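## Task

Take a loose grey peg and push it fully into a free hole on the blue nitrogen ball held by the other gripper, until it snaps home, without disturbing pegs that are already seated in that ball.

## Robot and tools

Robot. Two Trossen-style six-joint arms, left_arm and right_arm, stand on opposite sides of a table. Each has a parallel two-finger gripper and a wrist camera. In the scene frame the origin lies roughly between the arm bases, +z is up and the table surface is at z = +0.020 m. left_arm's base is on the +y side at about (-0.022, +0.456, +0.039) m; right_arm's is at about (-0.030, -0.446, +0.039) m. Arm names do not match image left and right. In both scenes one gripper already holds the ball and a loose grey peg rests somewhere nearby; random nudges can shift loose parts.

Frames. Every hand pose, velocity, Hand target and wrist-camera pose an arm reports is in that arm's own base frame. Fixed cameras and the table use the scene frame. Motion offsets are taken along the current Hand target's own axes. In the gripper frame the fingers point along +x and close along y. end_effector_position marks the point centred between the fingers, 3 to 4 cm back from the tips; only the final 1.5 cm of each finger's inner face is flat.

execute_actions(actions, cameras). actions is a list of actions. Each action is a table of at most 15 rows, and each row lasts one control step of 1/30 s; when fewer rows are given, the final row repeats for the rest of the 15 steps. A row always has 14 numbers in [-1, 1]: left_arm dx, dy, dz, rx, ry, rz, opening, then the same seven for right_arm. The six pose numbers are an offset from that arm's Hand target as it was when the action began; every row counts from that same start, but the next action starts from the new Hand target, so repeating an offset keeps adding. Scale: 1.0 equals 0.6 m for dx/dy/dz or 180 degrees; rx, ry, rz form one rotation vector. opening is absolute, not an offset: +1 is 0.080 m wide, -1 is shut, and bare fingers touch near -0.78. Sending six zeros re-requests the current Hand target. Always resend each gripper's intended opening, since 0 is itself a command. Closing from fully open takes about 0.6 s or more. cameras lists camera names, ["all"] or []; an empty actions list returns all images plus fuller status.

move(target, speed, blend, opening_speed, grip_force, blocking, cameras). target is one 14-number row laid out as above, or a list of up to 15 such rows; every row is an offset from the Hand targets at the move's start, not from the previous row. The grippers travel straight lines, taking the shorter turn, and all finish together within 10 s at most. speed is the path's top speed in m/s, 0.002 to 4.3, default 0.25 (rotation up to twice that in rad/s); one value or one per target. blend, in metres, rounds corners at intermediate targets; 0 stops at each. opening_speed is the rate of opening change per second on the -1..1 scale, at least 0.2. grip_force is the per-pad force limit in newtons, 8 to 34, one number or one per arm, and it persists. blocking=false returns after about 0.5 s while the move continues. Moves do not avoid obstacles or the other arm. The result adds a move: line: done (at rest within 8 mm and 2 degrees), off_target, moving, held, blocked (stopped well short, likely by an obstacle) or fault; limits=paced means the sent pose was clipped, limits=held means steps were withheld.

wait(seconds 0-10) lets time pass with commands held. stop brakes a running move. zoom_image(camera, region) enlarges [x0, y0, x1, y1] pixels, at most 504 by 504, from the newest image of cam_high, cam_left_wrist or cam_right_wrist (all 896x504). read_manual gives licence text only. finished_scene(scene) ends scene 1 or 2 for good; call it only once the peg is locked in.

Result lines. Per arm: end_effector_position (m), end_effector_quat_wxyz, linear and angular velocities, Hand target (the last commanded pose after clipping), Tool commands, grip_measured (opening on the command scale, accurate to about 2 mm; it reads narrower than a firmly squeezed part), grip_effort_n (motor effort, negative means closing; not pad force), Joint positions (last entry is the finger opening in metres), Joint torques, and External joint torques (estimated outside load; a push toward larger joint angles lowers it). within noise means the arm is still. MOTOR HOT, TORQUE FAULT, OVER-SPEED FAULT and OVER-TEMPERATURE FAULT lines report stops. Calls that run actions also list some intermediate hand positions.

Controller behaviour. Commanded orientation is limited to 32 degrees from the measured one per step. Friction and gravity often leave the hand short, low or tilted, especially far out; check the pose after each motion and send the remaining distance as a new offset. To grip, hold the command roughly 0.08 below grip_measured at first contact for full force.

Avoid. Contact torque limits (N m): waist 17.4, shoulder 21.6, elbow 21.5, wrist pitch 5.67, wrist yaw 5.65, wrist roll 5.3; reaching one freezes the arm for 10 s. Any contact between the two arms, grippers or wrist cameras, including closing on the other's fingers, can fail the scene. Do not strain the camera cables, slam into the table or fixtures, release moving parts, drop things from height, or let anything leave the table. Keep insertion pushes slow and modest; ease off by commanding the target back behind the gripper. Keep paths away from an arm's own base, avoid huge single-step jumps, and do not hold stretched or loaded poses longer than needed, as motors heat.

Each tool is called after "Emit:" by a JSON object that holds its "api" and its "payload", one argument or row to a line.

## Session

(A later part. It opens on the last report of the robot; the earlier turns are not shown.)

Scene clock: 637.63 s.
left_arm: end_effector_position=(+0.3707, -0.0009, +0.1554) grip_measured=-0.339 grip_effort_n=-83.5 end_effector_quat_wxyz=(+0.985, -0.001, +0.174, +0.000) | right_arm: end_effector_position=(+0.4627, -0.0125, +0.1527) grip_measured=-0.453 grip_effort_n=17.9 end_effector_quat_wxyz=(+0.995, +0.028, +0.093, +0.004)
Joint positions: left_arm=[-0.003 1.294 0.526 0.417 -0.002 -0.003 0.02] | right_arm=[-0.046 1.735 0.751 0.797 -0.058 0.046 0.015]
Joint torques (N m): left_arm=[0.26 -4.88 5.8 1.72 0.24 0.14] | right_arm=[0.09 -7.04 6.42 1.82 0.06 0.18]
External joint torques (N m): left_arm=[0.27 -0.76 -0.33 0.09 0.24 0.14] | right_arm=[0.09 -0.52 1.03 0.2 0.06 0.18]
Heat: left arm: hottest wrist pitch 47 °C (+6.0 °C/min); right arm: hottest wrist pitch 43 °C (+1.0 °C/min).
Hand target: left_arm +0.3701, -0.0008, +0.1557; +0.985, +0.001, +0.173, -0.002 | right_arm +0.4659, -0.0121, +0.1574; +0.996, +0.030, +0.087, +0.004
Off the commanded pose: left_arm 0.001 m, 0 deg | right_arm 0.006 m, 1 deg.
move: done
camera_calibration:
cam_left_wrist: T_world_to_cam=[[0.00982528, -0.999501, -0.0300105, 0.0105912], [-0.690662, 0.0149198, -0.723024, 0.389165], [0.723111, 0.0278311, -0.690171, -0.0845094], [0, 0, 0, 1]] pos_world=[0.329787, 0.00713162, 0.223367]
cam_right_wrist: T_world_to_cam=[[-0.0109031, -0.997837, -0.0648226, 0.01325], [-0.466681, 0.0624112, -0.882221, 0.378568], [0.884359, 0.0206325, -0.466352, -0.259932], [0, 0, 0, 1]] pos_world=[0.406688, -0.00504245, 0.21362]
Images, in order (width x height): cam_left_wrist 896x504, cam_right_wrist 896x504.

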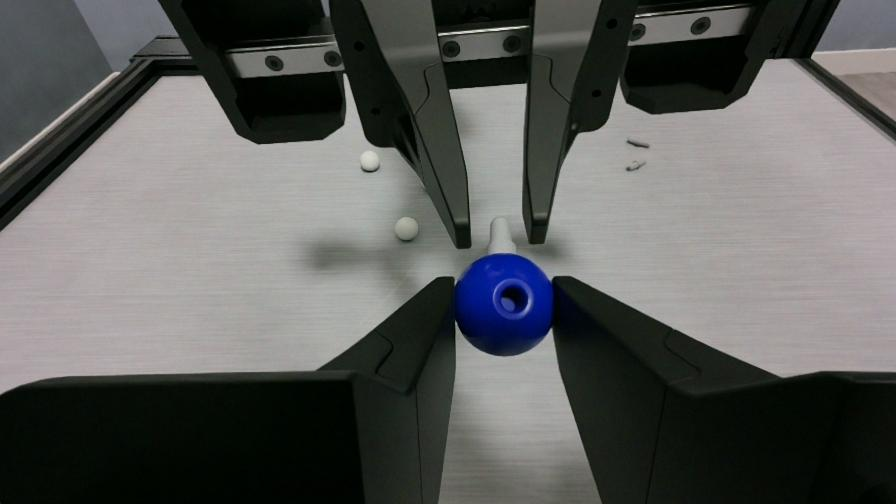

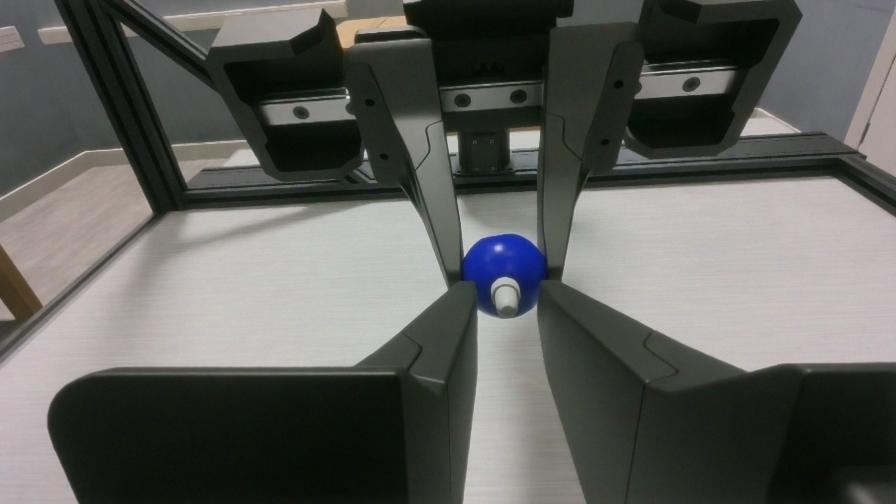

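Emit:
{"api": "move", "payload": {
  "target": [
    [0,0,0,0,0,0,-0.465, -0.004,0,0.0022,0,0,0,-0.45],
    [0,0,0,0,0,0,-0.465, -0.004,0,0.0022,0,0,0,-0.9]
  ],
  "speed": 0.06,
  "opening_speed": 0.6,
  "cameras": ["cam_left_wrist","cam_right_wrist"]
}}

Emit:
{"api": "zoom_image", "payload": {
  "camera": "cam_left_wrist",
  "region": [450, 200, 570, 320]
}}

Scene clock: 640.27 s.
left_arm: end_effector_position=(+0.3706, -0.0009, +0.1551) grip_measured=-0.339 grip_effort_n=-83.5 end_effector_quat_wxyz=(+0.985, -0.001, +0.175, +0.000) | right_arm: end_effector_position=(+0.4624, -0.0124, +0.1512) grip_measured=-0.743 grip_effort_n=-83.5 end_effector_quat_wxyz=(+0.995, +0.028, +0.097, +0.004)
Joint positions: left_arm=[-0.003 1.294 0.526 0.416 -0.002 -0.003 0.02] | right_arm=[-0.046 1.735 0.751 0.79 -0.058 0.046 0.002]
Joint torques (N m): left_arm=[0.26 -4.88 5.8 1.82 0.23 0.14] | right_arm=[0.13 -8.39 5.69 1.95 0.02 0.2]
External joint torques (N m): left_arm=[0.24 -0.72 -0.4 0.17 0.24 0.14] | right_arm=[0.16 -1.72 0.2 0.29 0.03 0.2]
Heat: left arm: hottest wrist pitch 47 °C (+6.1 °C/min); right arm: hottest wrist pitch 43 °C (+1.0 °C/min).
Hand target: left_arm +0.3701, -0.0008, +0.1557; +0.985, +0.001, +0.173, -0.002 | right_arm +0.4638, -0.0122, +0.1592; +0.996, +0.030, +0.087, +0.004
Off the commanded pose: left_arm 0.001 m, 0 deg | right_arm 0.008 m, 1 deg.
move: done
camera_calibration:
cam_left_wrist: T_world_to_cam=[[0.00977784, -0.999501, -0.0300276, 0.0106016], [-0.691737, 0.0149235, -0.721996, 0.38907], [0.722084, 0.0278307, -0.691246, -0.0841361], [0, 0, 0, 1]] pos_world=[0.329784, 0.00713162, 0.223067]
cam_right_wrist: T_world_to_cam=[[-0.0113136, -0.99782, -0.065015, 0.0133893], [-0.473038, 0.0626243, -0.878814, 0.379524], [0.880969, 0.020812, -0.472715, -0.257783], [0, 0, 0, 1]] pos_world=[0.40678, -0.00504235, 0.212543]
Images, in order (width x height): cam_left_wrist 896x504, cam_right_wrist 896x504.

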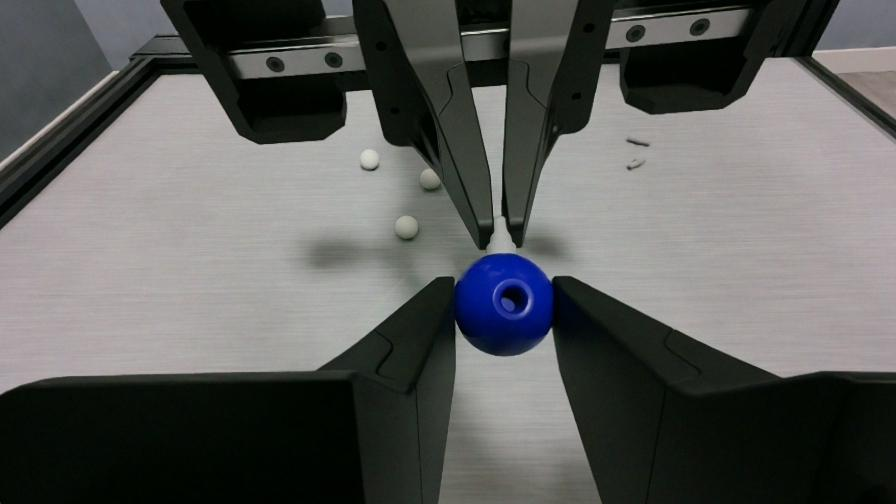

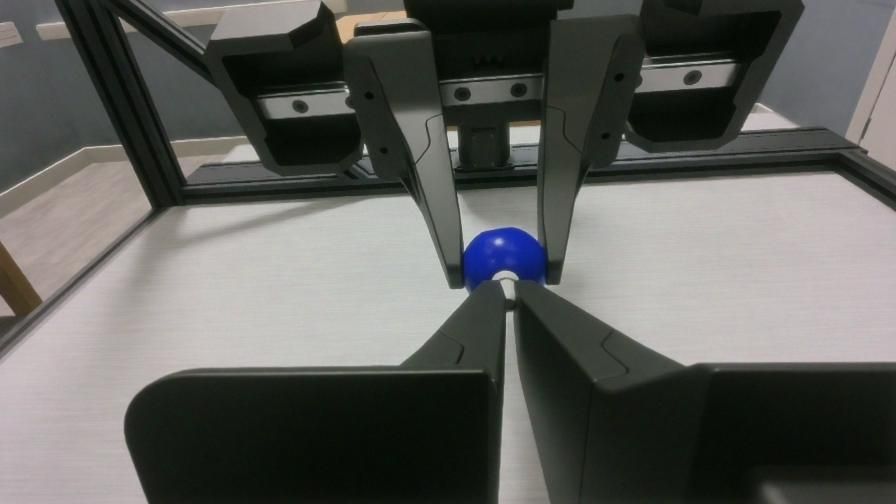

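Scaled by 4.200 from the camera's 896x504 image, which has a finer 1280x720 frame.

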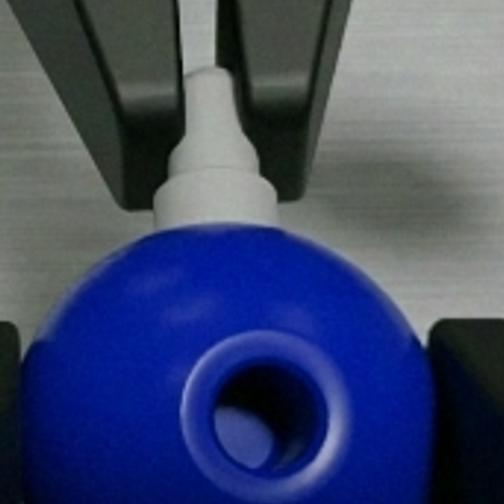

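Emit:
{"api": "move", "payload": {
  "target": [-0.0484,0,0.1332,0,0,0,-0.465, -0.0247,0,0.1395,0,0,0,-0.9],
  "speed": 0.06,
  "cameras": ["cam_left_wrist"]
}}

Emit:
{"api": "zoom_image", "payload": {
  "camera": "cam_left_wrist",
  "region": [450, 200, 570, 320]
}}

Scene clock: 644.97 s.
left_arm: end_effector_position=(+0.3684, -0.0005, +0.2301) grip_measured=-0.339 grip_effort_n=-83.5 end_effector_quat_wxyz=(+0.983, -0.001, +0.186, +0.000) | right_arm: end_effector_position=(+0.4626, -0.0150, +0.2268) grip_measured=-0.743 grip_effort_n=-83.5 end_effector_quat_wxyz=(+0.994, +0.030, +0.107, +0.006)
Joint positions: left_arm=[-0.002 1.164 0.78 0.011 -0.002 -0.003 0.02] | right_arm=[-0.056 1.555 0.932 0.409 -0.072 0.046 0.002]
Joint torques (N m): left_arm=[0.14 -4.76 9.17 1.66 0.23 0.14] | right_arm=[-0.61 -8.85 7.8 2.11 -0.01 0.07]
External joint torques (N m): left_arm=[0.15 -0.92 2.38 0.03 0.23 0.14] | right_arm=[-0.56 -2.58 1.45 0.48 -0.02 0.07]
Heat: left arm: hottest wrist pitch 47 °C (+6.0 °C/min); right arm: hottest wrist pitch 43 °C (+1.0 °C/min).
Hand target: left_arm +0.3701, -0.0008, +0.2407; +0.985, +0.001, +0.174, -0.002 | right_arm +0.4637, -0.0175, +0.2441; +0.996, +0.030, +0.087, +0.004
Off the commanded pose: left_arm 0.011 m, 1 deg | right_arm 0.017 m, 2 deg.
move: off_target (left_arm, right_arm)
camera_calibration:
cam_left_wrist: T_world_to_cam=[[0.0103364, -0.999488, -0.0302813, 0.0130811], [-0.707009, 0.0141101, -0.707064, 0.443842], [0.707129, 0.0287177, -0.706501, -0.0216015], [0, 0, 0, 1]] pos_world=[0.32894, 0.00743214, 0.298959]
Images, in order (width x height): cam_left_wrist 896x504.

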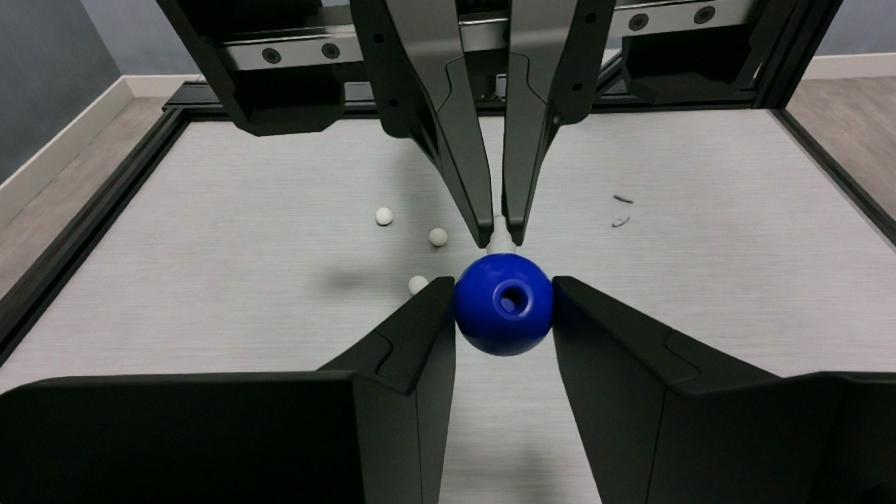

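Scaled by 4.200 from the camera's 896x504 image, which has a finer 1280x720 frame.

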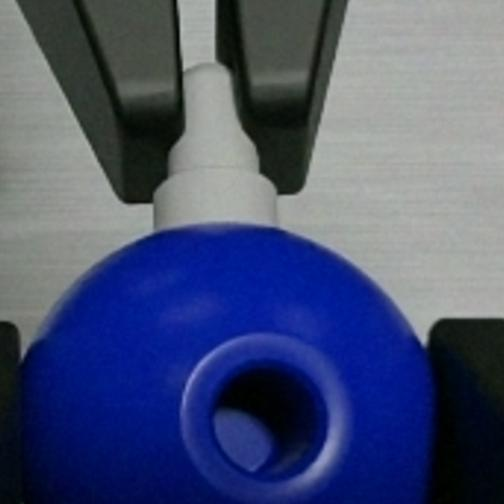

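Emit:
{"api": "move", "payload": {
  "target": [
    [0.003,0,-0.011,0,-0.0694,0,-0.465, 0,0,0,0,0,0,-0.9],
    [0.0082,0,-0.0206,0,-0.1389,0,-0.465, 0,0,0,0,0,0,-0.9]
  ],
  "speed": 0.1,
  "blend": 0.005,
  "cameras": ["cam_left_wrist","cam_right_wrist"]
}}

Emit:
{"api": "zoom_image", "payload": {
  "camera": "cam_left_wrist",
  "region": [450, 200, 570, 320]
}}

Scene clock: 649.53 s.
left_arm: end_effector_position=(+0.3700, -0.0001, +0.2247) grip_measured=-0.339 grip_effort_n=-83.5 end_effector_quat_wxyz=(+0.999, -0.001, -0.038, +0.000) | right_arm: end_effector_position=(+0.4623, -0.0149, +0.2388) grip_measured=-0.743 grip_effort_n=-83.5 end_effector_quat_wxyz=(+0.995, +0.029, +0.093, +0.007)
Joint positions: left_arm=[-0.001 1.3 0.425 0.95 -0.002 -0.003 0.02] | right_arm=[-0.056 1.541 0.943 0.412 -0.074 0.046 0.002]
Joint torques (N m): left_arm=[0.07 -3.68 6.11 2.45 0.26 0.09] | right_arm=[-0.61 -6.89 6.95 1.77 0.02 0.09]
External joint torques (N m): left_arm=[0.08 0.23 0.21 0.82 0.25 0.09] | right_arm=[-0.57 -0.7 0.55 0.14 0.02 0.09]
Heat: left arm: hottest wrist pitch 48 °C (+5.0 °C/min); right arm: hottest wrist pitch 44 °C (+2.0 °C/min).
Hand target: left_arm +0.3705, -0.0008, +0.2275; +0.999, +0.000, -0.044, -0.002 | right_arm +0.4637, -0.0175, +0.2442; +0.996, +0.030, +0.087, +0.003
Off the commanded pose: left_arm 0.003 m, 1 deg | right_arm 0.006 m, 1 deg.
move: done; blend cut to 0 m at target 1
camera_calibration:
cam_left_wrist: T_world_to_cam=[[0.0234019, -0.999488, -0.0218423, 0.00659], [-0.330125, 0.0128969, -0.943849, 0.354915], [0.943647, 0.0292986, -0.329654, -0.198723], [0, 0, 0, 1]] pos_world=[0.304537, 0.00783161, 0.26962]
cam_right_wrist: T_world_to_cam=[[-0.00539903, -0.997684, -0.0678105, 0.0144785], [-0.466278, 0.0625001, -0.882428, 0.454332], [0.884622, 0.0268543, -0.465535, -0.219482], [0, 0, 0, 1]] pos_world=[0.406082, -0.00805678, 0.299721]
Images, in order (width x height): cam_left_wrist 896x504, cam_right_wrist 896x504.

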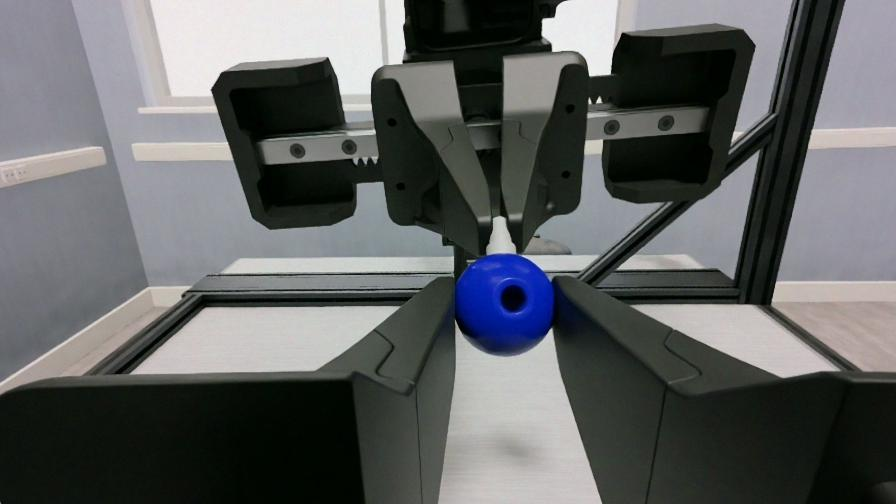

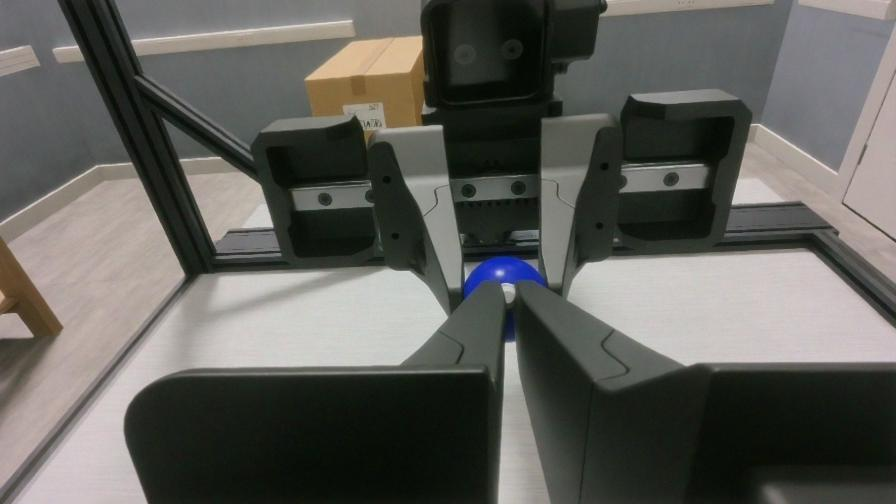

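Scaled by 4.200 from the camera's 896x504 image, which has a finer 1280x720 frame.

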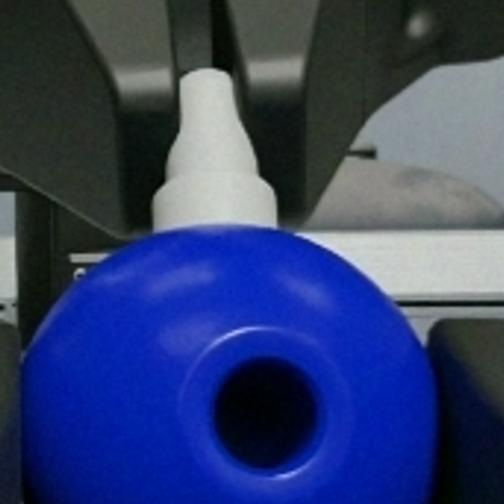

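Emit:
{"api": "execute_actions", "payload": {
  "actions": []
}}

Scene clock: 652.17 s.
left_arm: end_effector_position=(+0.3700, -0.0001, +0.2248) grip_measured=-0.339 grip_effort_n=-83.5 end_effector_quat_wxyz=(+0.999, -0.001, -0.038, +0.000) | right_arm: end_effector_position=(+0.4623, -0.0149, +0.2388) grip_measured=-0.743 grip_effort_n=-83.5 end_effector_quat_wxyz=(+0.995, +0.029, +0.093, +0.007)
Joint positions: left_arm=[-0.001 1.3 0.425 0.951 -0.002 -0.003 0.02] | right_arm=[-0.056 1.541 0.943 0.412 -0.074 0.046 0.002]
Joint velocities: within noise
Joint torques (N m): left_arm=[0.07 -3.67 6.12 2.43 0.26 0.09] | right_arm=[-0.46 -6.92 6.99 1.73 0.03 0.12]
External joint torques (N m): left_arm=[0.06 0.16 0.33 0.84 0.26 0.09] | right_arm=[-0.49 -0.7 0.56 0.09 0.04 0.12]
Heat: left arm: hottest wrist pitch 49 °C (+5.1 °C/min); right arm: hottest wrist pitch 43 °C (+0.0 °C/min).
Hand target: left_arm +0.3705, -0.0008, +0.2276; +0.999, +0.000, -0.044, -0.002 | right_arm +0.4637, -0.0175, +0.2441; +0.996, +0.030, +0.087, +0.003
Tool commands: left_gripper/opening=-0.465 right_gripper/opening=-0.9
Off the commanded pose: left_arm 0.003 m, 1 deg | right_arm 0.006 m, 1 deg.
camera_calibration:
cam_left_wrist: T_world_to_cam=[[0.0234116, -0.999487, -0.0218332, 0.00658457], [-0.329737, 0.0128972, -0.943985, 0.354834], [0.943782, 0.0292994, -0.329266, -0.19887], [0, 0, 0, 1]] pos_world=[0.304537, 0.00783162, 0.26962]
cam_right_wrist: T_world_to_cam=[[-0.00539903, -0.997684, -0.0678105, 0.0144785], [-0.466278, 0.0625001, -0.882428, 0.454332], [0.884622, 0.0268543, -0.465535, -0.219482], [0, 0, 0, 1]] pos_world=[0.406082, -0.00805678, 0.299721]

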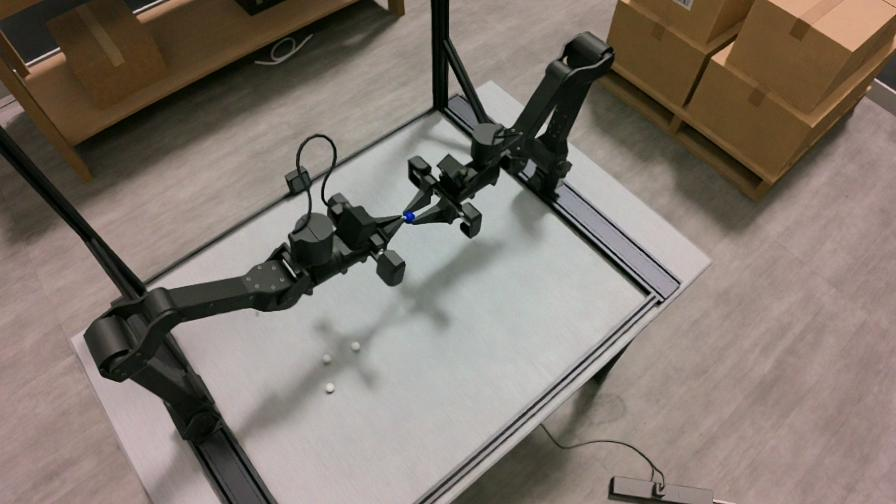

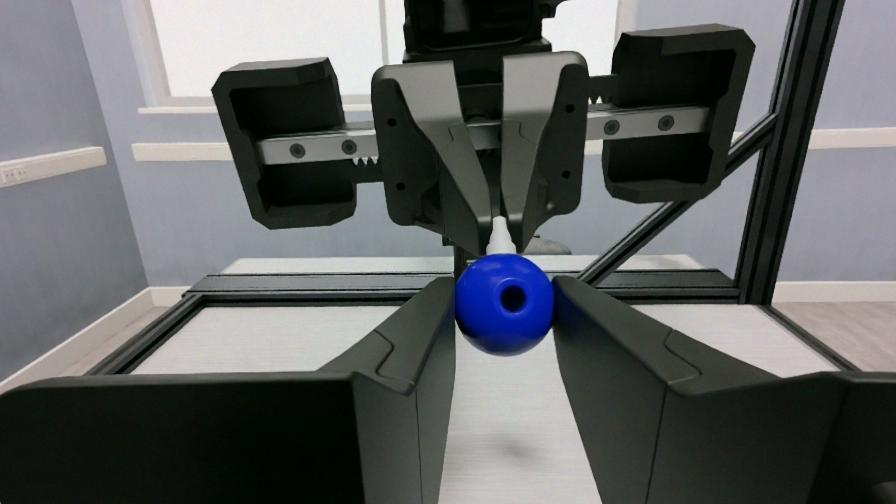

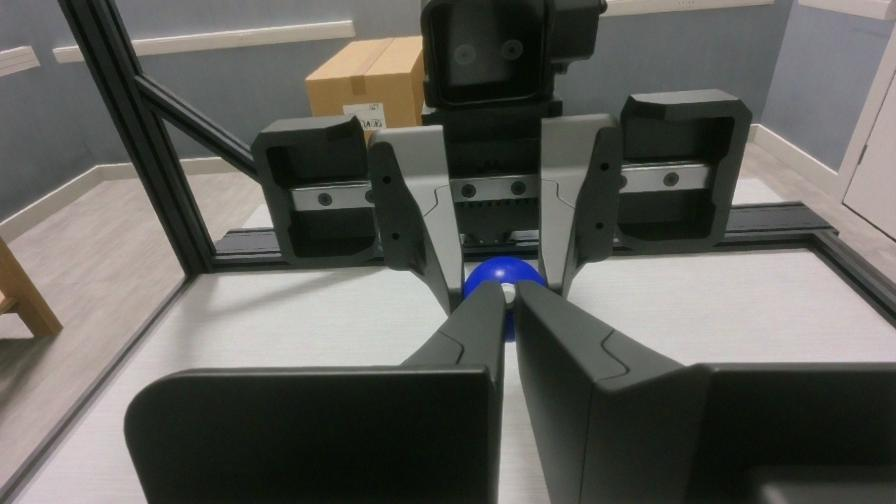

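Emit:
{"api": "move", "payload": {
  "target": [0,0,0,0,0,0,-0.465,-0.002,0,-0.035,0,0,0,-0.9],
  "speed": 0.06,
  "cameras": ["cam_left_wrist","cam_right_wrist"]
}}

Scene clock: 653.93 s.
left_arm: end_effector_position=(+0.3705, -0.0001, +0.2240) grip_measured=-0.339 grip_effort_n=-83.5 end_effector_quat_wxyz=(+0.999, -0.001, -0.038, +0.000) | right_arm: end_effector_position=(+0.4594, -0.0148, +0.2363) grip_measured=-0.743 grip_effort_n=-83.5 end_effector_quat_wxyz=(+0.997, +0.028, +0.072, +0.007)
Joint positions: left_arm=[-0.001 1.305 0.425 0.956 -0.002 -0.003 0.02] | right_arm=[-0.056 1.542 0.895 0.501 -0.074 0.046 0.002]
Joint torques (N m): left_arm=[0.05 -4.35 6.09 2.1 0.26 0.09] | right_arm=[-0.21 -5.47 3.76 1.68 0.15 0.1]
External joint torques (N m): left_arm=[0.03 -0.46 0.26 0.5 0.27 0.09] | right_arm=[-0.17 0.64 -2.58 0.04 0.15 0.1]
Heat: left arm: hottest wrist pitch 50 °C (+6.0 °C/min); right arm: hottest wrist pitch 43 °C (+0.0 °C/min). Fold the left arm in close to its base, or ease its load, before you think long.
Hand target: left_arm +0.3705, -0.0008, +0.2275; +0.999, +0.000, -0.044, -0.002 | right_arm +0.4589, -0.0163, +0.2237; +0.996, +0.030, +0.087, +0.003
Off the commanded pose: left_arm 0.004 m, 1 deg | right_arm 0.013 m, 2 deg.
MOTOR HOT: joint 4 (wrist pitch) of the left arm reports 50 °C; the controller stops that arm at 95 °C. To cool a motor, set the load down, stop pushing, or move to a pose that needs little force.
move: off_target (right_arm)
camera_calibration:
cam_left_wrist: T_world_to_cam=[[0.0234019, -0.999488, -0.0218423, 0.00656067], [-0.330125, 0.0128969, -0.943849, 0.354452], [0.943647, 0.0292986, -0.329654, -0.19952], [0, 0, 0, 1]] pos_world=[0.305137, 0.00783161, 0.26892]
cam_right_wrist: T_world_to_cam=[[-0.00267379, -0.99784, -0.0656353, 0.012684], [-0.429886, 0.0604081, -0.90086, 0.438431], [0.902879, 0.0258069, -0.429119, -0.235158], [0, 0, 0, 1]] pos_world=[0.400828, -0.00775948, 0.294887]
Images, in order (width x height): cam_left_wrist 896x504, cam_right_wrist 896x504.

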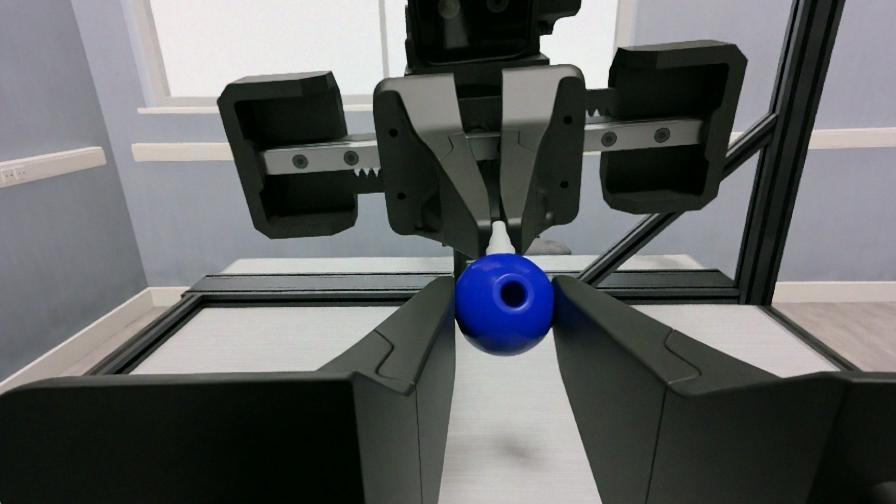

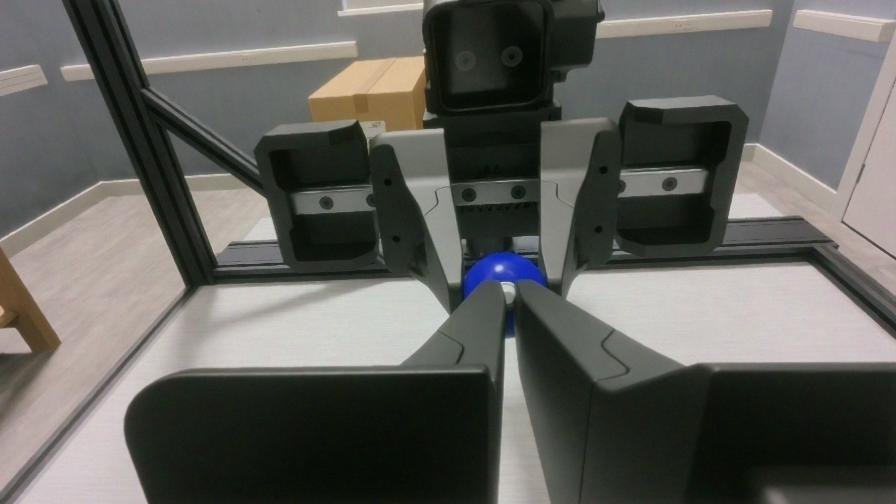

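Emit:
{"api": "move", "payload": {
  "target": [0,0,0,0,0,0,-0.465,-0.002,0,-0.018,0,0,0,-0.9],
  "speed": 0.06,
  "cameras": ["cam_left_wrist","cam_right_wrist"]
}}

Emit:
{"api": "move", "payload": {
  "target": [0,0,0,0,0,0,-0.465,-0.002,0,-0.018,0,0,0,-0.9],
  "speed": 0.06,
  "cameras": ["cam_left_wrist","cam_right_wrist"]
}}

Scene clock: 655.30 s.
left_arm: end_effector_position=(+0.3710, -0.0001, +0.2222) grip_measured=-0.339 grip_effort_n=-83.5 end_effector_quat_wxyz=(+0.999, -0.001, -0.034, +0.000) | right_arm: end_effector_position=(+0.4568, -0.0148, +0.2293) grip_measured=-0.743 grip_effort_n=-83.5 end_effector_quat_wxyz=(+0.997, +0.028, +0.068, +0.006)
Joint positions: left_arm=[-0.001 1.308 0.425 0.952 -0.002 -0.003 0.02] | right_arm=[-0.056 1.546 0.86 0.55 -0.072 0.046 0.002]
Joint torques (N m): left_arm=[0.06 -4.8 6.08 2.33 0.26 0.09] | right_arm=[-0.11 -5 3.59 1.37 0.11 0.12]
External joint torques (N m): left_arm=[0.07 -1.02 0.32 0.76 0.25 0.09] | right_arm=[-0.07 1.08 -2.68 -0.26 0.11 0.12]
Heat: left arm: hottest wrist pitch 50 °C (+5.1 °C/min); right arm: hottest wrist pitch 43 °C (+0.0 °C/min). Fold the left arm in close to its base, or ease its load, before you think long.
Hand target: left_arm +0.3705, -0.0008, +0.2275; +0.999, +0.000, -0.044, -0.002 | right_arm +0.4558, -0.0157, +0.2133; +0.996, +0.030, +0.087, +0.003
Off the commanded pose: left_arm 0.005 m, 1 deg | right_arm 0.016 m, 2 deg.
MOTOR HOT: still on. Joint 4 (wrist pitch) of the left arm reports 50 °C.
move: off_target (right_arm)
camera_calibration:
cam_left_wrist: T_world_to_cam=[[0.0232616, -0.999487, -0.0219937, 0.00659718], [-0.33621, 0.0128972, -0.941699, 0.354636], [0.9415, 0.0292999, -0.335738, -0.19835], [0, 0, 0, 1]] pos_world=[0.305825, 0.00783162, 0.267512]
cam_right_wrist: T_world_to_cam=[[-0.00358146, -0.997885, -0.0649123, 0.0124312], [-0.4212, 0.060379, -0.904956, 0.427903], [0.90696, 0.0241, -0.420526, -0.239662], [0, 0, 0, 1]] pos_world=[0.397642, -0.00765556, 0.287256]
Images, in order (width x height): cam_left_wrist 896x504, cam_right_wrist 896x504.

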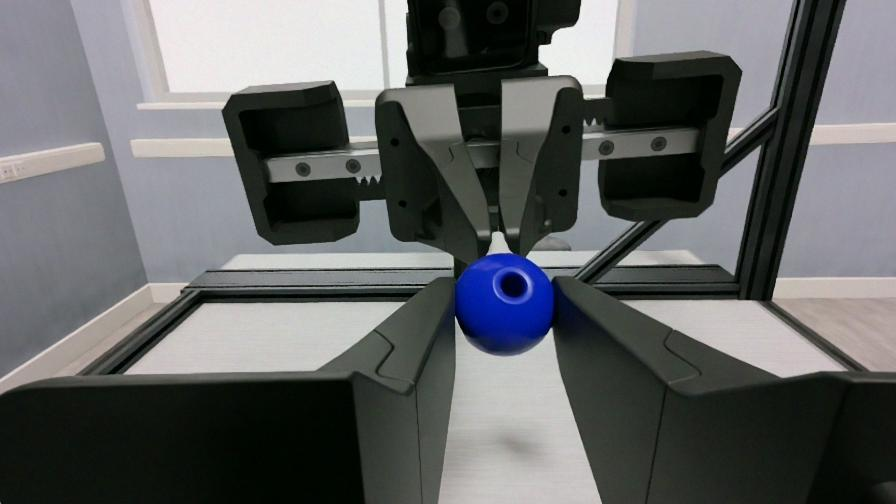

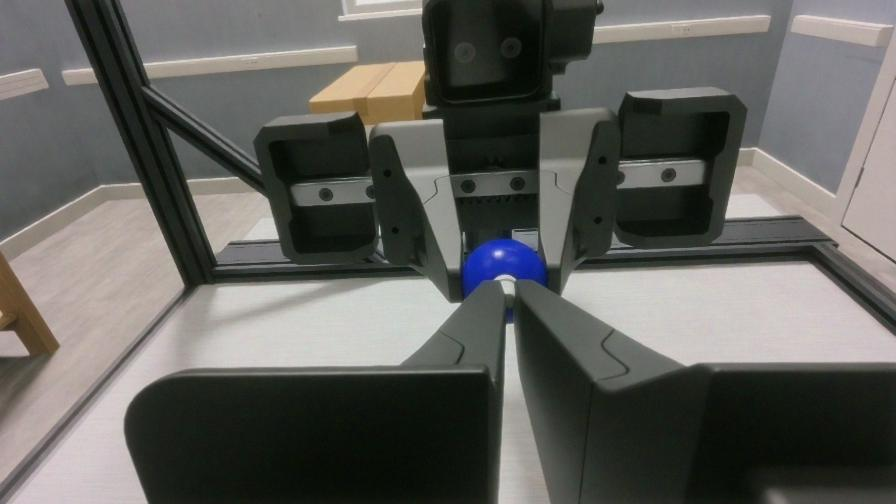

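Scene clock: 656.13 s.
left_arm: end_effector_position=(+0.3714, -0.0001, +0.2205) grip_measured=-0.339 grip_effort_n=-83.5 end_effector_quat_wxyz=(+1.000, -0.001, -0.032, +0.000) | right_arm: end_effector_position=(+0.4545, -0.0145, +0.2214) grip_measured=-0.744 grip_effort_n=-83.5 end_effector_quat_wxyz=(+0.998, +0.027, +0.064, +0.006)
Joint positions: left_arm=[-0.001 1.311 0.425 0.95 -0.002 -0.003 0.02] | right_arm=[-0.055 1.555 0.827 0.599 -0.07 0.046 0.002]
Joint torques (N m): left_arm=[0.07 -5.21 6.06 2.52 0.26 0.09] | right_arm=[-0.02 -4.91 3.04 1.16 0.13 0.13]
External joint torques (N m): left_arm=[0.05 -1.37 0.31 0.93 0.26 0.09] | right_arm=[-0.04 1.17 -3.16 -0.49 0.13 0.13]
Heat: left arm: hottest wrist pitch 50 °C (+4.1 °C/min); right arm: hottest wrist pitch 43 °C (+0.0 °C/min). Fold the left arm in close to its base, or ease its load, before you think long.
Hand target: left_arm +0.3705, -0.0008, +0.2275; +0.999, +0.000, -0.044, -0.002 | right_arm +0.4527, -0.0149, +0.2028; +0.996, +0.030, +0.087, +0.004
Off the commanded pose: left_arm 0.007 m, 1 deg | right_arm 0.019 m, 3 deg.
MOTOR HOT: still on. Joint 4 (wrist pitch) of the left arm reports 50 °C.
move: off_target (right_arm)
camera_calibration:
cam_left_wrist: T_world_to_cam=[[0.0231343, -0.999487, -0.0221265, 0.00662676], [-0.341567, 0.0128985, -0.939769, 0.354765], [0.939573, 0.0292986, -0.341093, -0.197422], [0, 0, 0, 1]] pos_world=[0.306515, 0.00783162, 0.266205]
cam_right_wrist: T_world_to_cam=[[-0.00388434, -0.997925, -0.0642768, 0.0122306], [-0.414593, 0.0600998, -0.90802, 0.417547], [0.909999, 0.0231216, -0.413966, -0.243728], [0, 0, 0, 1]] pos_world=[0.394952, -0.00725396, 0.279033]
Images, in order (width x height): cam_left_wrist 896x504, cam_right_wrist 896x504.

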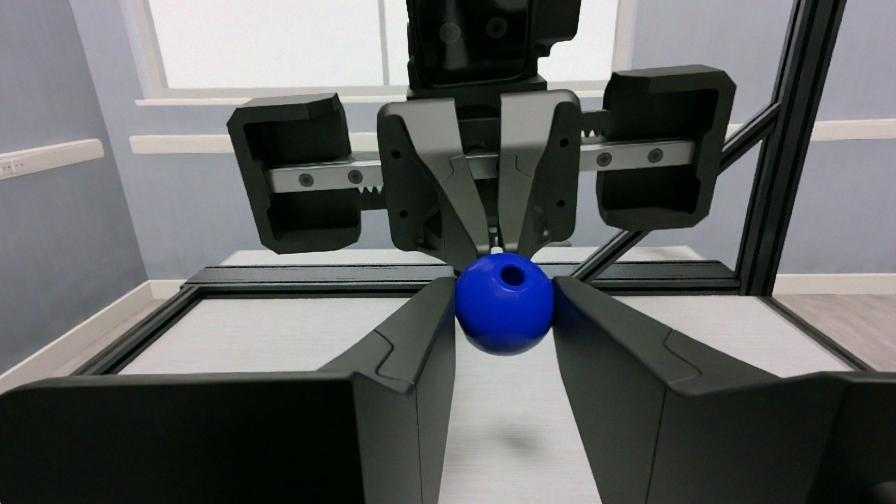

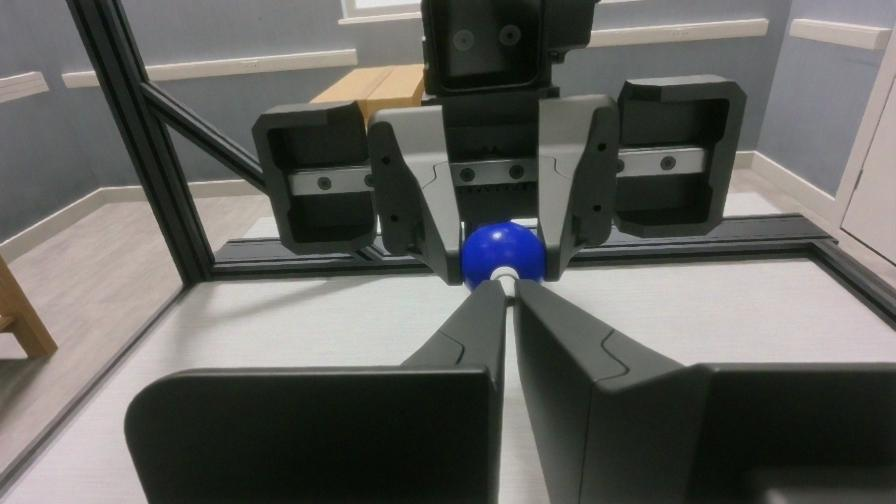

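Emit:
{"api": "zoom_image", "payload": {
  "camera": "cam_right_wrist",
  "region": [454, 210, 554, 310]
}}

Emit:
{"api": "zoom_image", "payload": {
  "camera": "cam_left_wrist",
  "region": [454, 230, 554, 330]
}}

Scaled by 5.040 from the camera's 896x504 image, which has a finer 1280x720 frame.

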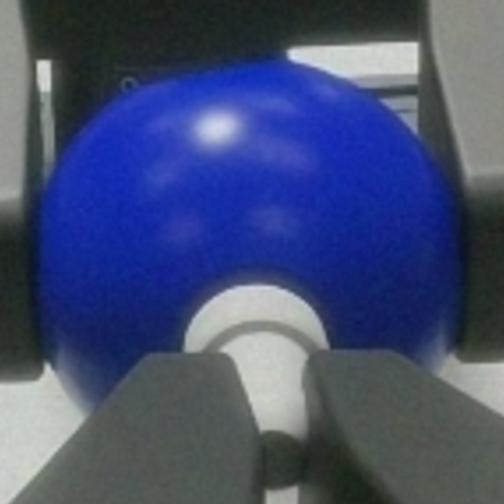

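Scaled by 5.040 from the camera's 896x504 image, which has a finer 1280x720 frame.

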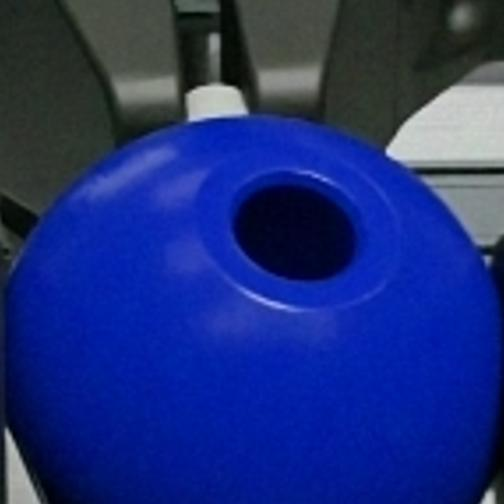

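Emit:
{"api": "move", "payload": {
  "target": [0.016,0,-0.006,0,0,0,-0.465,0.021,0,0.02,0,-0.01,0,-0.9],
  "speed": 0.04,
  "cameras": ["cam_left_wrist","cam_right_wrist"]
}}

Scene clock: 660.80 s.
left_arm: end_effector_position=(+0.3739, -0.0001, +0.2142) grip_measured=-0.339 grip_effort_n=-83.5 end_effector_quat_wxyz=(+1.000, -0.001, -0.029, +0.000) | right_arm: end_effector_position=(+0.4565, -0.0144, +0.2142) grip_measured=-0.744 grip_effort_n=-83.5 end_effector_quat_wxyz=(+0.997, +0.028, +0.071, +0.006)
Joint positions: left_arm=[-0.001 1.342 0.42 0.979 -0.002 -0.003 0.02] | right_arm=[-0.055 1.573 0.825 0.607 -0.07 0.047 0.002]
Joint torques (N m): left_arm=[0.04 -2.17 9.36 2.61 0.25 0.09] | right_arm=[0.08 -1.98 9.32 2.15 0.21 0.21]
External joint torques (N m): left_arm=[0.06 1.82 3.71 1.02 0.25 0.09] | right_arm=[0.13 4.23 3.14 0.5 0.21 0.21]
Heat: left arm: hottest wrist pitch 52 °C (+5.0 °C/min); right arm: hottest wrist pitch 42 °C (-1.0 °C/min). Fold the left arm in close to its base, or ease its load, before you think long.
Hand target: left_arm +0.3804, -0.0008, +0.2248; +0.999, +0.000, -0.044, -0.002 | right_arm +0.4673, -0.0155, +0.2125; +0.997, +0.030, +0.071, +0.003
Off the commanded pose: left_arm 0.012 m, 2 deg | right_arm 0.011 m, 0 deg.
MOTOR HOT: still on. Joint 4 (wrist pitch) of the left arm reports 52 °C.
move: off_target (left_arm, right_arm)
camera_calibration:
cam_left_wrist: T_world_to_cam=[[0.0230081, -0.999487, -0.0222572, 0.00650457], [-0.346943, 0.0128968, -0.937798, 0.351317], [0.937604, 0.0292989, -0.346468, -0.20005], [0, 0, 0, 1]] pos_world=[0.309305, 0.00783161, 0.260298]
cam_right_wrist: T_world_to_cam=[[-0.00441822, -0.997855, -0.0653134, 0.0123155], [-0.426322, 0.0609606, -0.902515, 0.415918], [0.904561, 0.023857, -0.425677, -0.243617], [0, 0, 0, 1]] pos_world=[0.397736, -0.00725356, 0.272475]
Images, in order (width x height): cam_left_wrist 896x504, cam_right_wrist 896x504.

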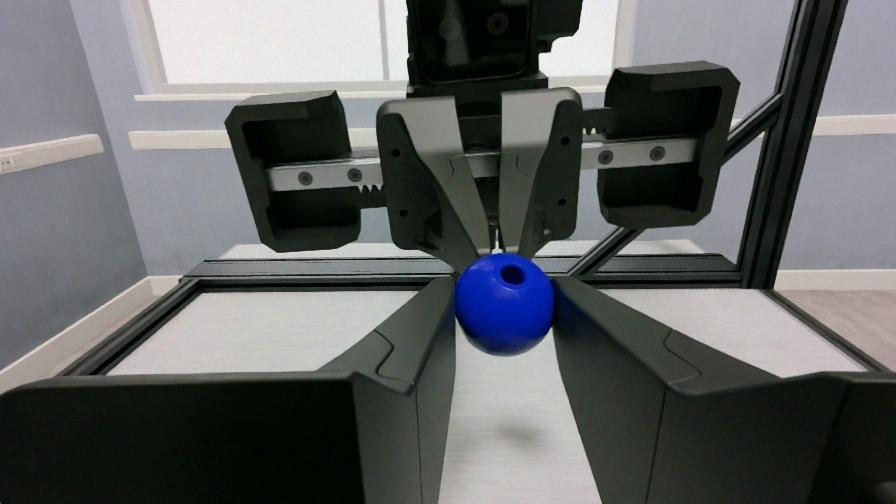

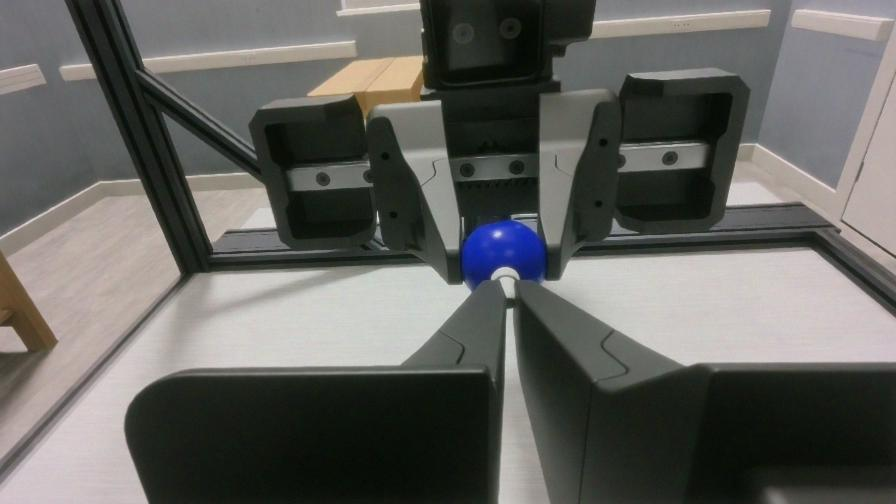

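Emit:
{"api": "move", "payload": {
  "target": [0.025,0,0,0,0,0,-0.465,0.025,0,0.004,0,0,0,-0.9],
  "speed": 0.04,
  "cameras": ["cam_left_wrist","cam_right_wrist"]
}}

Scene clock: 662.57 s.
left_arm: end_effector_position=(+0.3887, -0.0001, +0.2058) grip_measured=-0.339 grip_effort_n=-83.5 end_effector_quat_wxyz=(+1.000, -0.001, -0.016, +0.000) | right_arm: end_effector_position=(+0.4784, -0.0154, +0.2237) grip_measured=-0.770 grip_effort_n=-39.8 end_effector_quat_wxyz=(+0.998, +0.027, +0.058, +0.005)
Joint positions: left_arm=[-0.001 1.419 0.464 0.987 -0.002 -0.003 0.02] | right_arm=[-0.052 1.643 0.916 0.612 -0.064 0.047 0]
Joint torques (N m): left_arm=[0.01 -5 10.21 2.7 0.24 0.09] | right_arm=[0.24 -4.44 5.97 1.2 0.13 0.22]
External joint torques (N m): left_arm=[0 -0.45 4.56 1.05 0.24 0.09] | right_arm=[0.25 2.32 -0.25 -0.46 0.13 0.22]
Heat: left arm: hottest wrist pitch 52 °C (+5.0 °C/min); right arm: hottest wrist pitch 42 °C (-1.0 °C/min). Fold the left arm in close to its base, or ease its load, before you think long.
Hand target: left_arm +0.3953, -0.0009, +0.2261; +0.999, +0.000, -0.044, -0.002 | right_arm +0.4824, -0.0155, +0.2127; +0.997, +0.030, +0.071, +0.003
Off the commanded pose: left_arm 0.021 m, 3 deg | right_arm 0.012 m, 2 deg.
MOTOR HOT: still on. Joint 4 (wrist pitch) of the left arm reports 52 °C.
move: off_target (left_arm, right_arm)
camera_calibration:
cam_left_wrist: T_world_to_cam=[[0.0223783, -0.999486, -0.022951, 0.0063664], [-0.371518, 0.012999, -0.928335, 0.356169], [0.928156, 0.0293013, -0.371036, -0.208129], [0, 0, 0, 1]] pos_world=[0.325357, 0.00783175, 0.253567]
cam_right_wrist: T_world_to_cam=[[-0.00648371, -0.997947, -0.0637203, 0.0126566], [-0.40268, 0.0609324, -0.91331, 0.42505], [0.915318, 0.0197373, -0.402249, -0.269777], [0, 0, 0, 1]] pos_world=[0.418173, -0.007944, 0.280491]
Images, in order (width x height): cam_left_wrist 896x504, cam_right_wrist 896x504.

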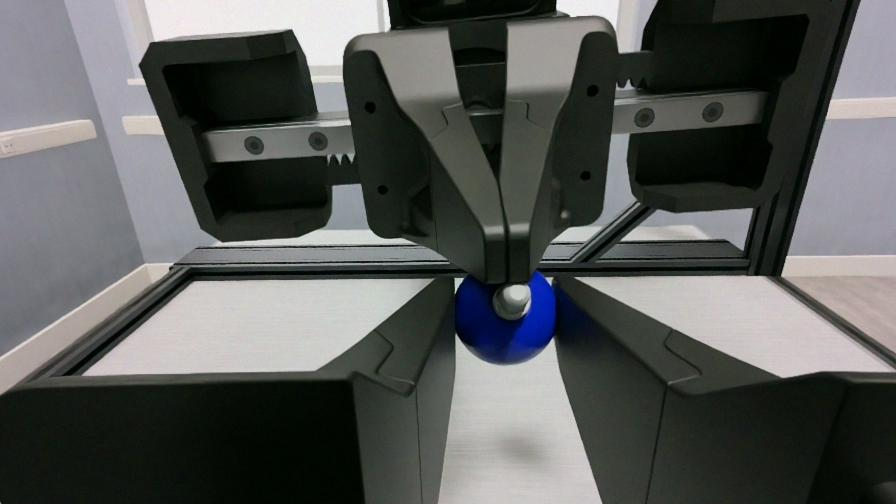

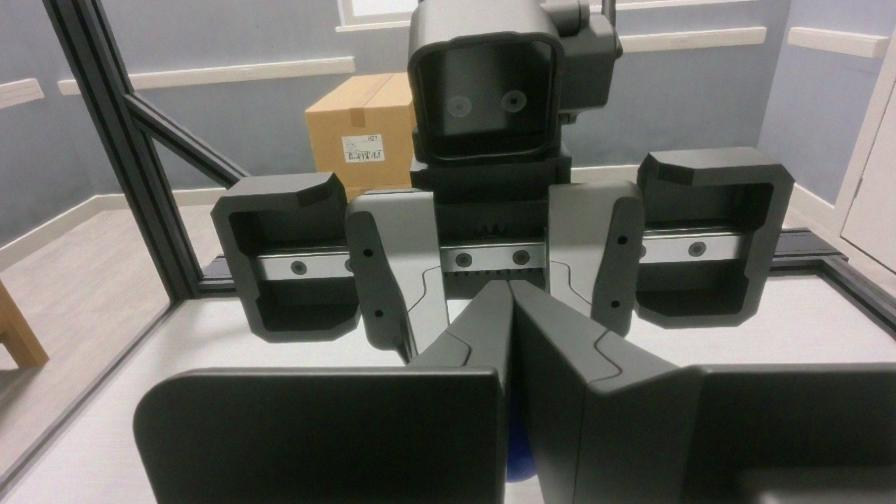

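Emit:
{"api": "zoom_image", "payload": {
  "camera": "cam_left_wrist",
  "region": [454, 260, 564, 370]
}}

Scaled by 4.582 from the camera's 896x504 image, which has a finer 1280x720 frame.

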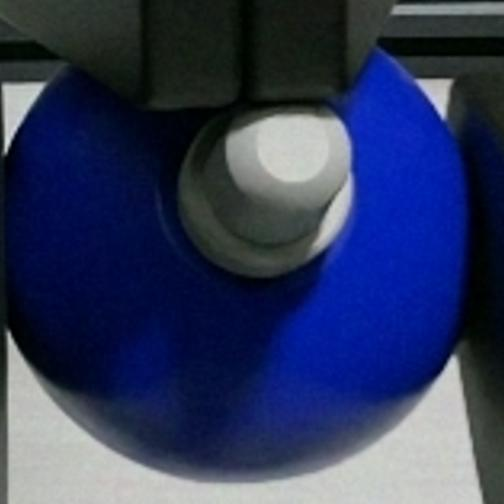

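Emit:
{"api": "move", "payload": {
  "target": [-0.01,0,0,0,0,0,-0.465,-0.035,0,-0.003,0,0,0,-0.9],
  "speed": 0.04,
  "cameras": ["cam_left_wrist","cam_right_wrist"]
}}

Scene clock: 668.03 s.
left_arm: end_effector_position=(+0.3891, -0.0002, +0.2060) grip_measured=-0.339 grip_effort_n=-83.5 end_effector_quat_wxyz=(+1.000, -0.001, -0.016, +0.000) | right_arm: end_effector_position=(+0.4652, -0.0150, +0.2217) grip_measured=-0.770 grip_effort_n=-39.3 end_effector_quat_wxyz=(+0.998, +0.027, +0.060, +0.004)
Joint positions: left_arm=[-0.001 1.421 0.466 0.987 -0.002 -0.003 0.02] | right_arm=[-0.053 1.597 0.863 0.614 -0.064 0.047 0]
Joint torques (N m): left_arm=[0.05 -7.86 7.73 2.61 0.24 0.1] | right_arm=[-0.33 -7.86 3.37 1.04 0.01 0.19]
External joint torques (N m): left_arm=[0.01 -3.34 2.13 0.99 0.24 0.09] | right_arm=[-0.3 -1.5 -2.82 -0.61 0 0.19]
Heat: left arm: hottest wrist pitch 52 °C (+5.1 °C/min); right arm: hottest wrist pitch 42 °C (-1.0 °C/min). Fold the left arm in close to its base, or ease its load, before you think long.
Hand target: left_arm +0.3893, -0.0009, +0.2254; +0.999, +0.000, -0.044, -0.002 | right_arm +0.4614, -0.0156, +0.2138; +0.997, +0.030, +0.071, +0.003
Off the commanded pose: left_arm 0.020 m, 3 deg | right_arm 0.009 m, 1 deg.
MOTOR HOT: still on. Joint 4 (wrist pitch) of the left arm reports 52 °C.
move: off_target (left_arm, right_arm)
camera_calibration:
cam_left_wrist: T_world_to_cam=[[0.0219778, -0.999496, -0.0228927, 0.00647944], [-0.371102, 0.0131065, -0.9285, 0.356372], [0.928332, 0.0289019, -0.370627, -0.208491], [0, 0, 0, 1]] pos_world=[0.325657, 0.00783118, 0.253767]
cam_right_wrist: T_world_to_cam=[[-0.00755837, -0.997932, -0.0638376, 0.0134291], [-0.407121, 0.0613799, -0.911309, 0.419438], [0.913343, 0.0191016, -0.406743, -0.256644], [0, 0, 0, 1]] pos_world=[0.405267, -0.00744142, 0.278707]
Images, in order (width x height): cam_left_wrist 896x504, cam_right_wrist 896x504.

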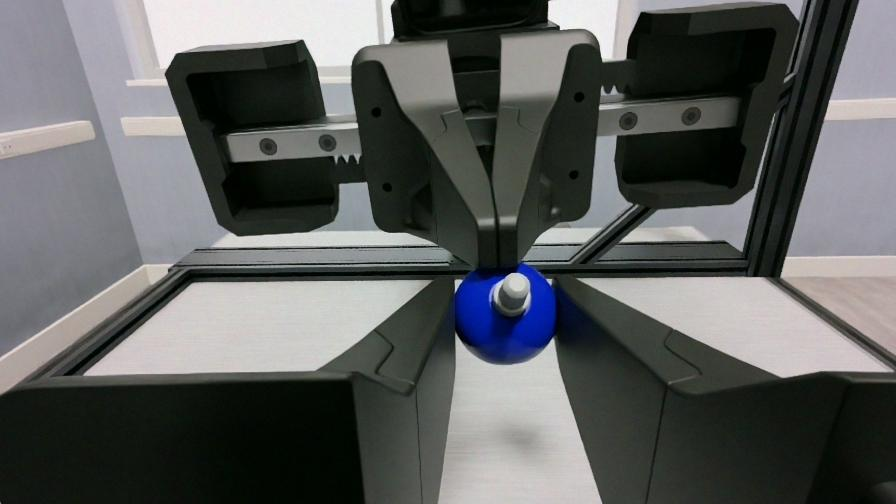

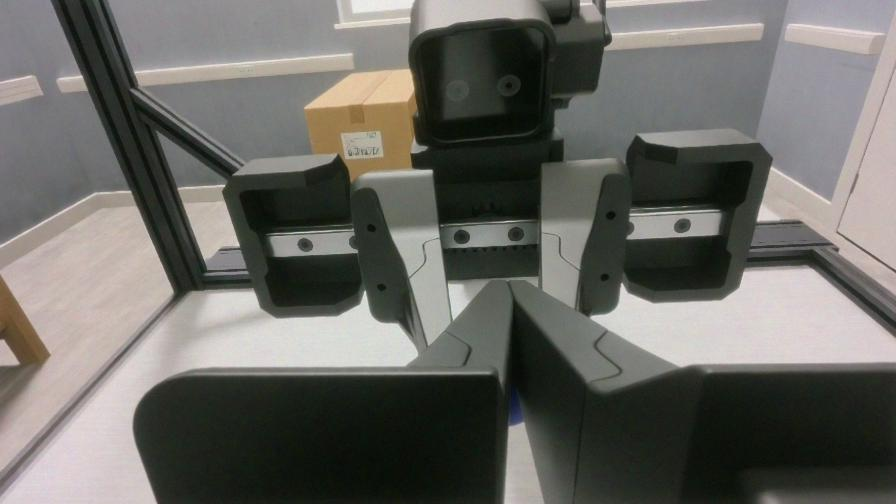

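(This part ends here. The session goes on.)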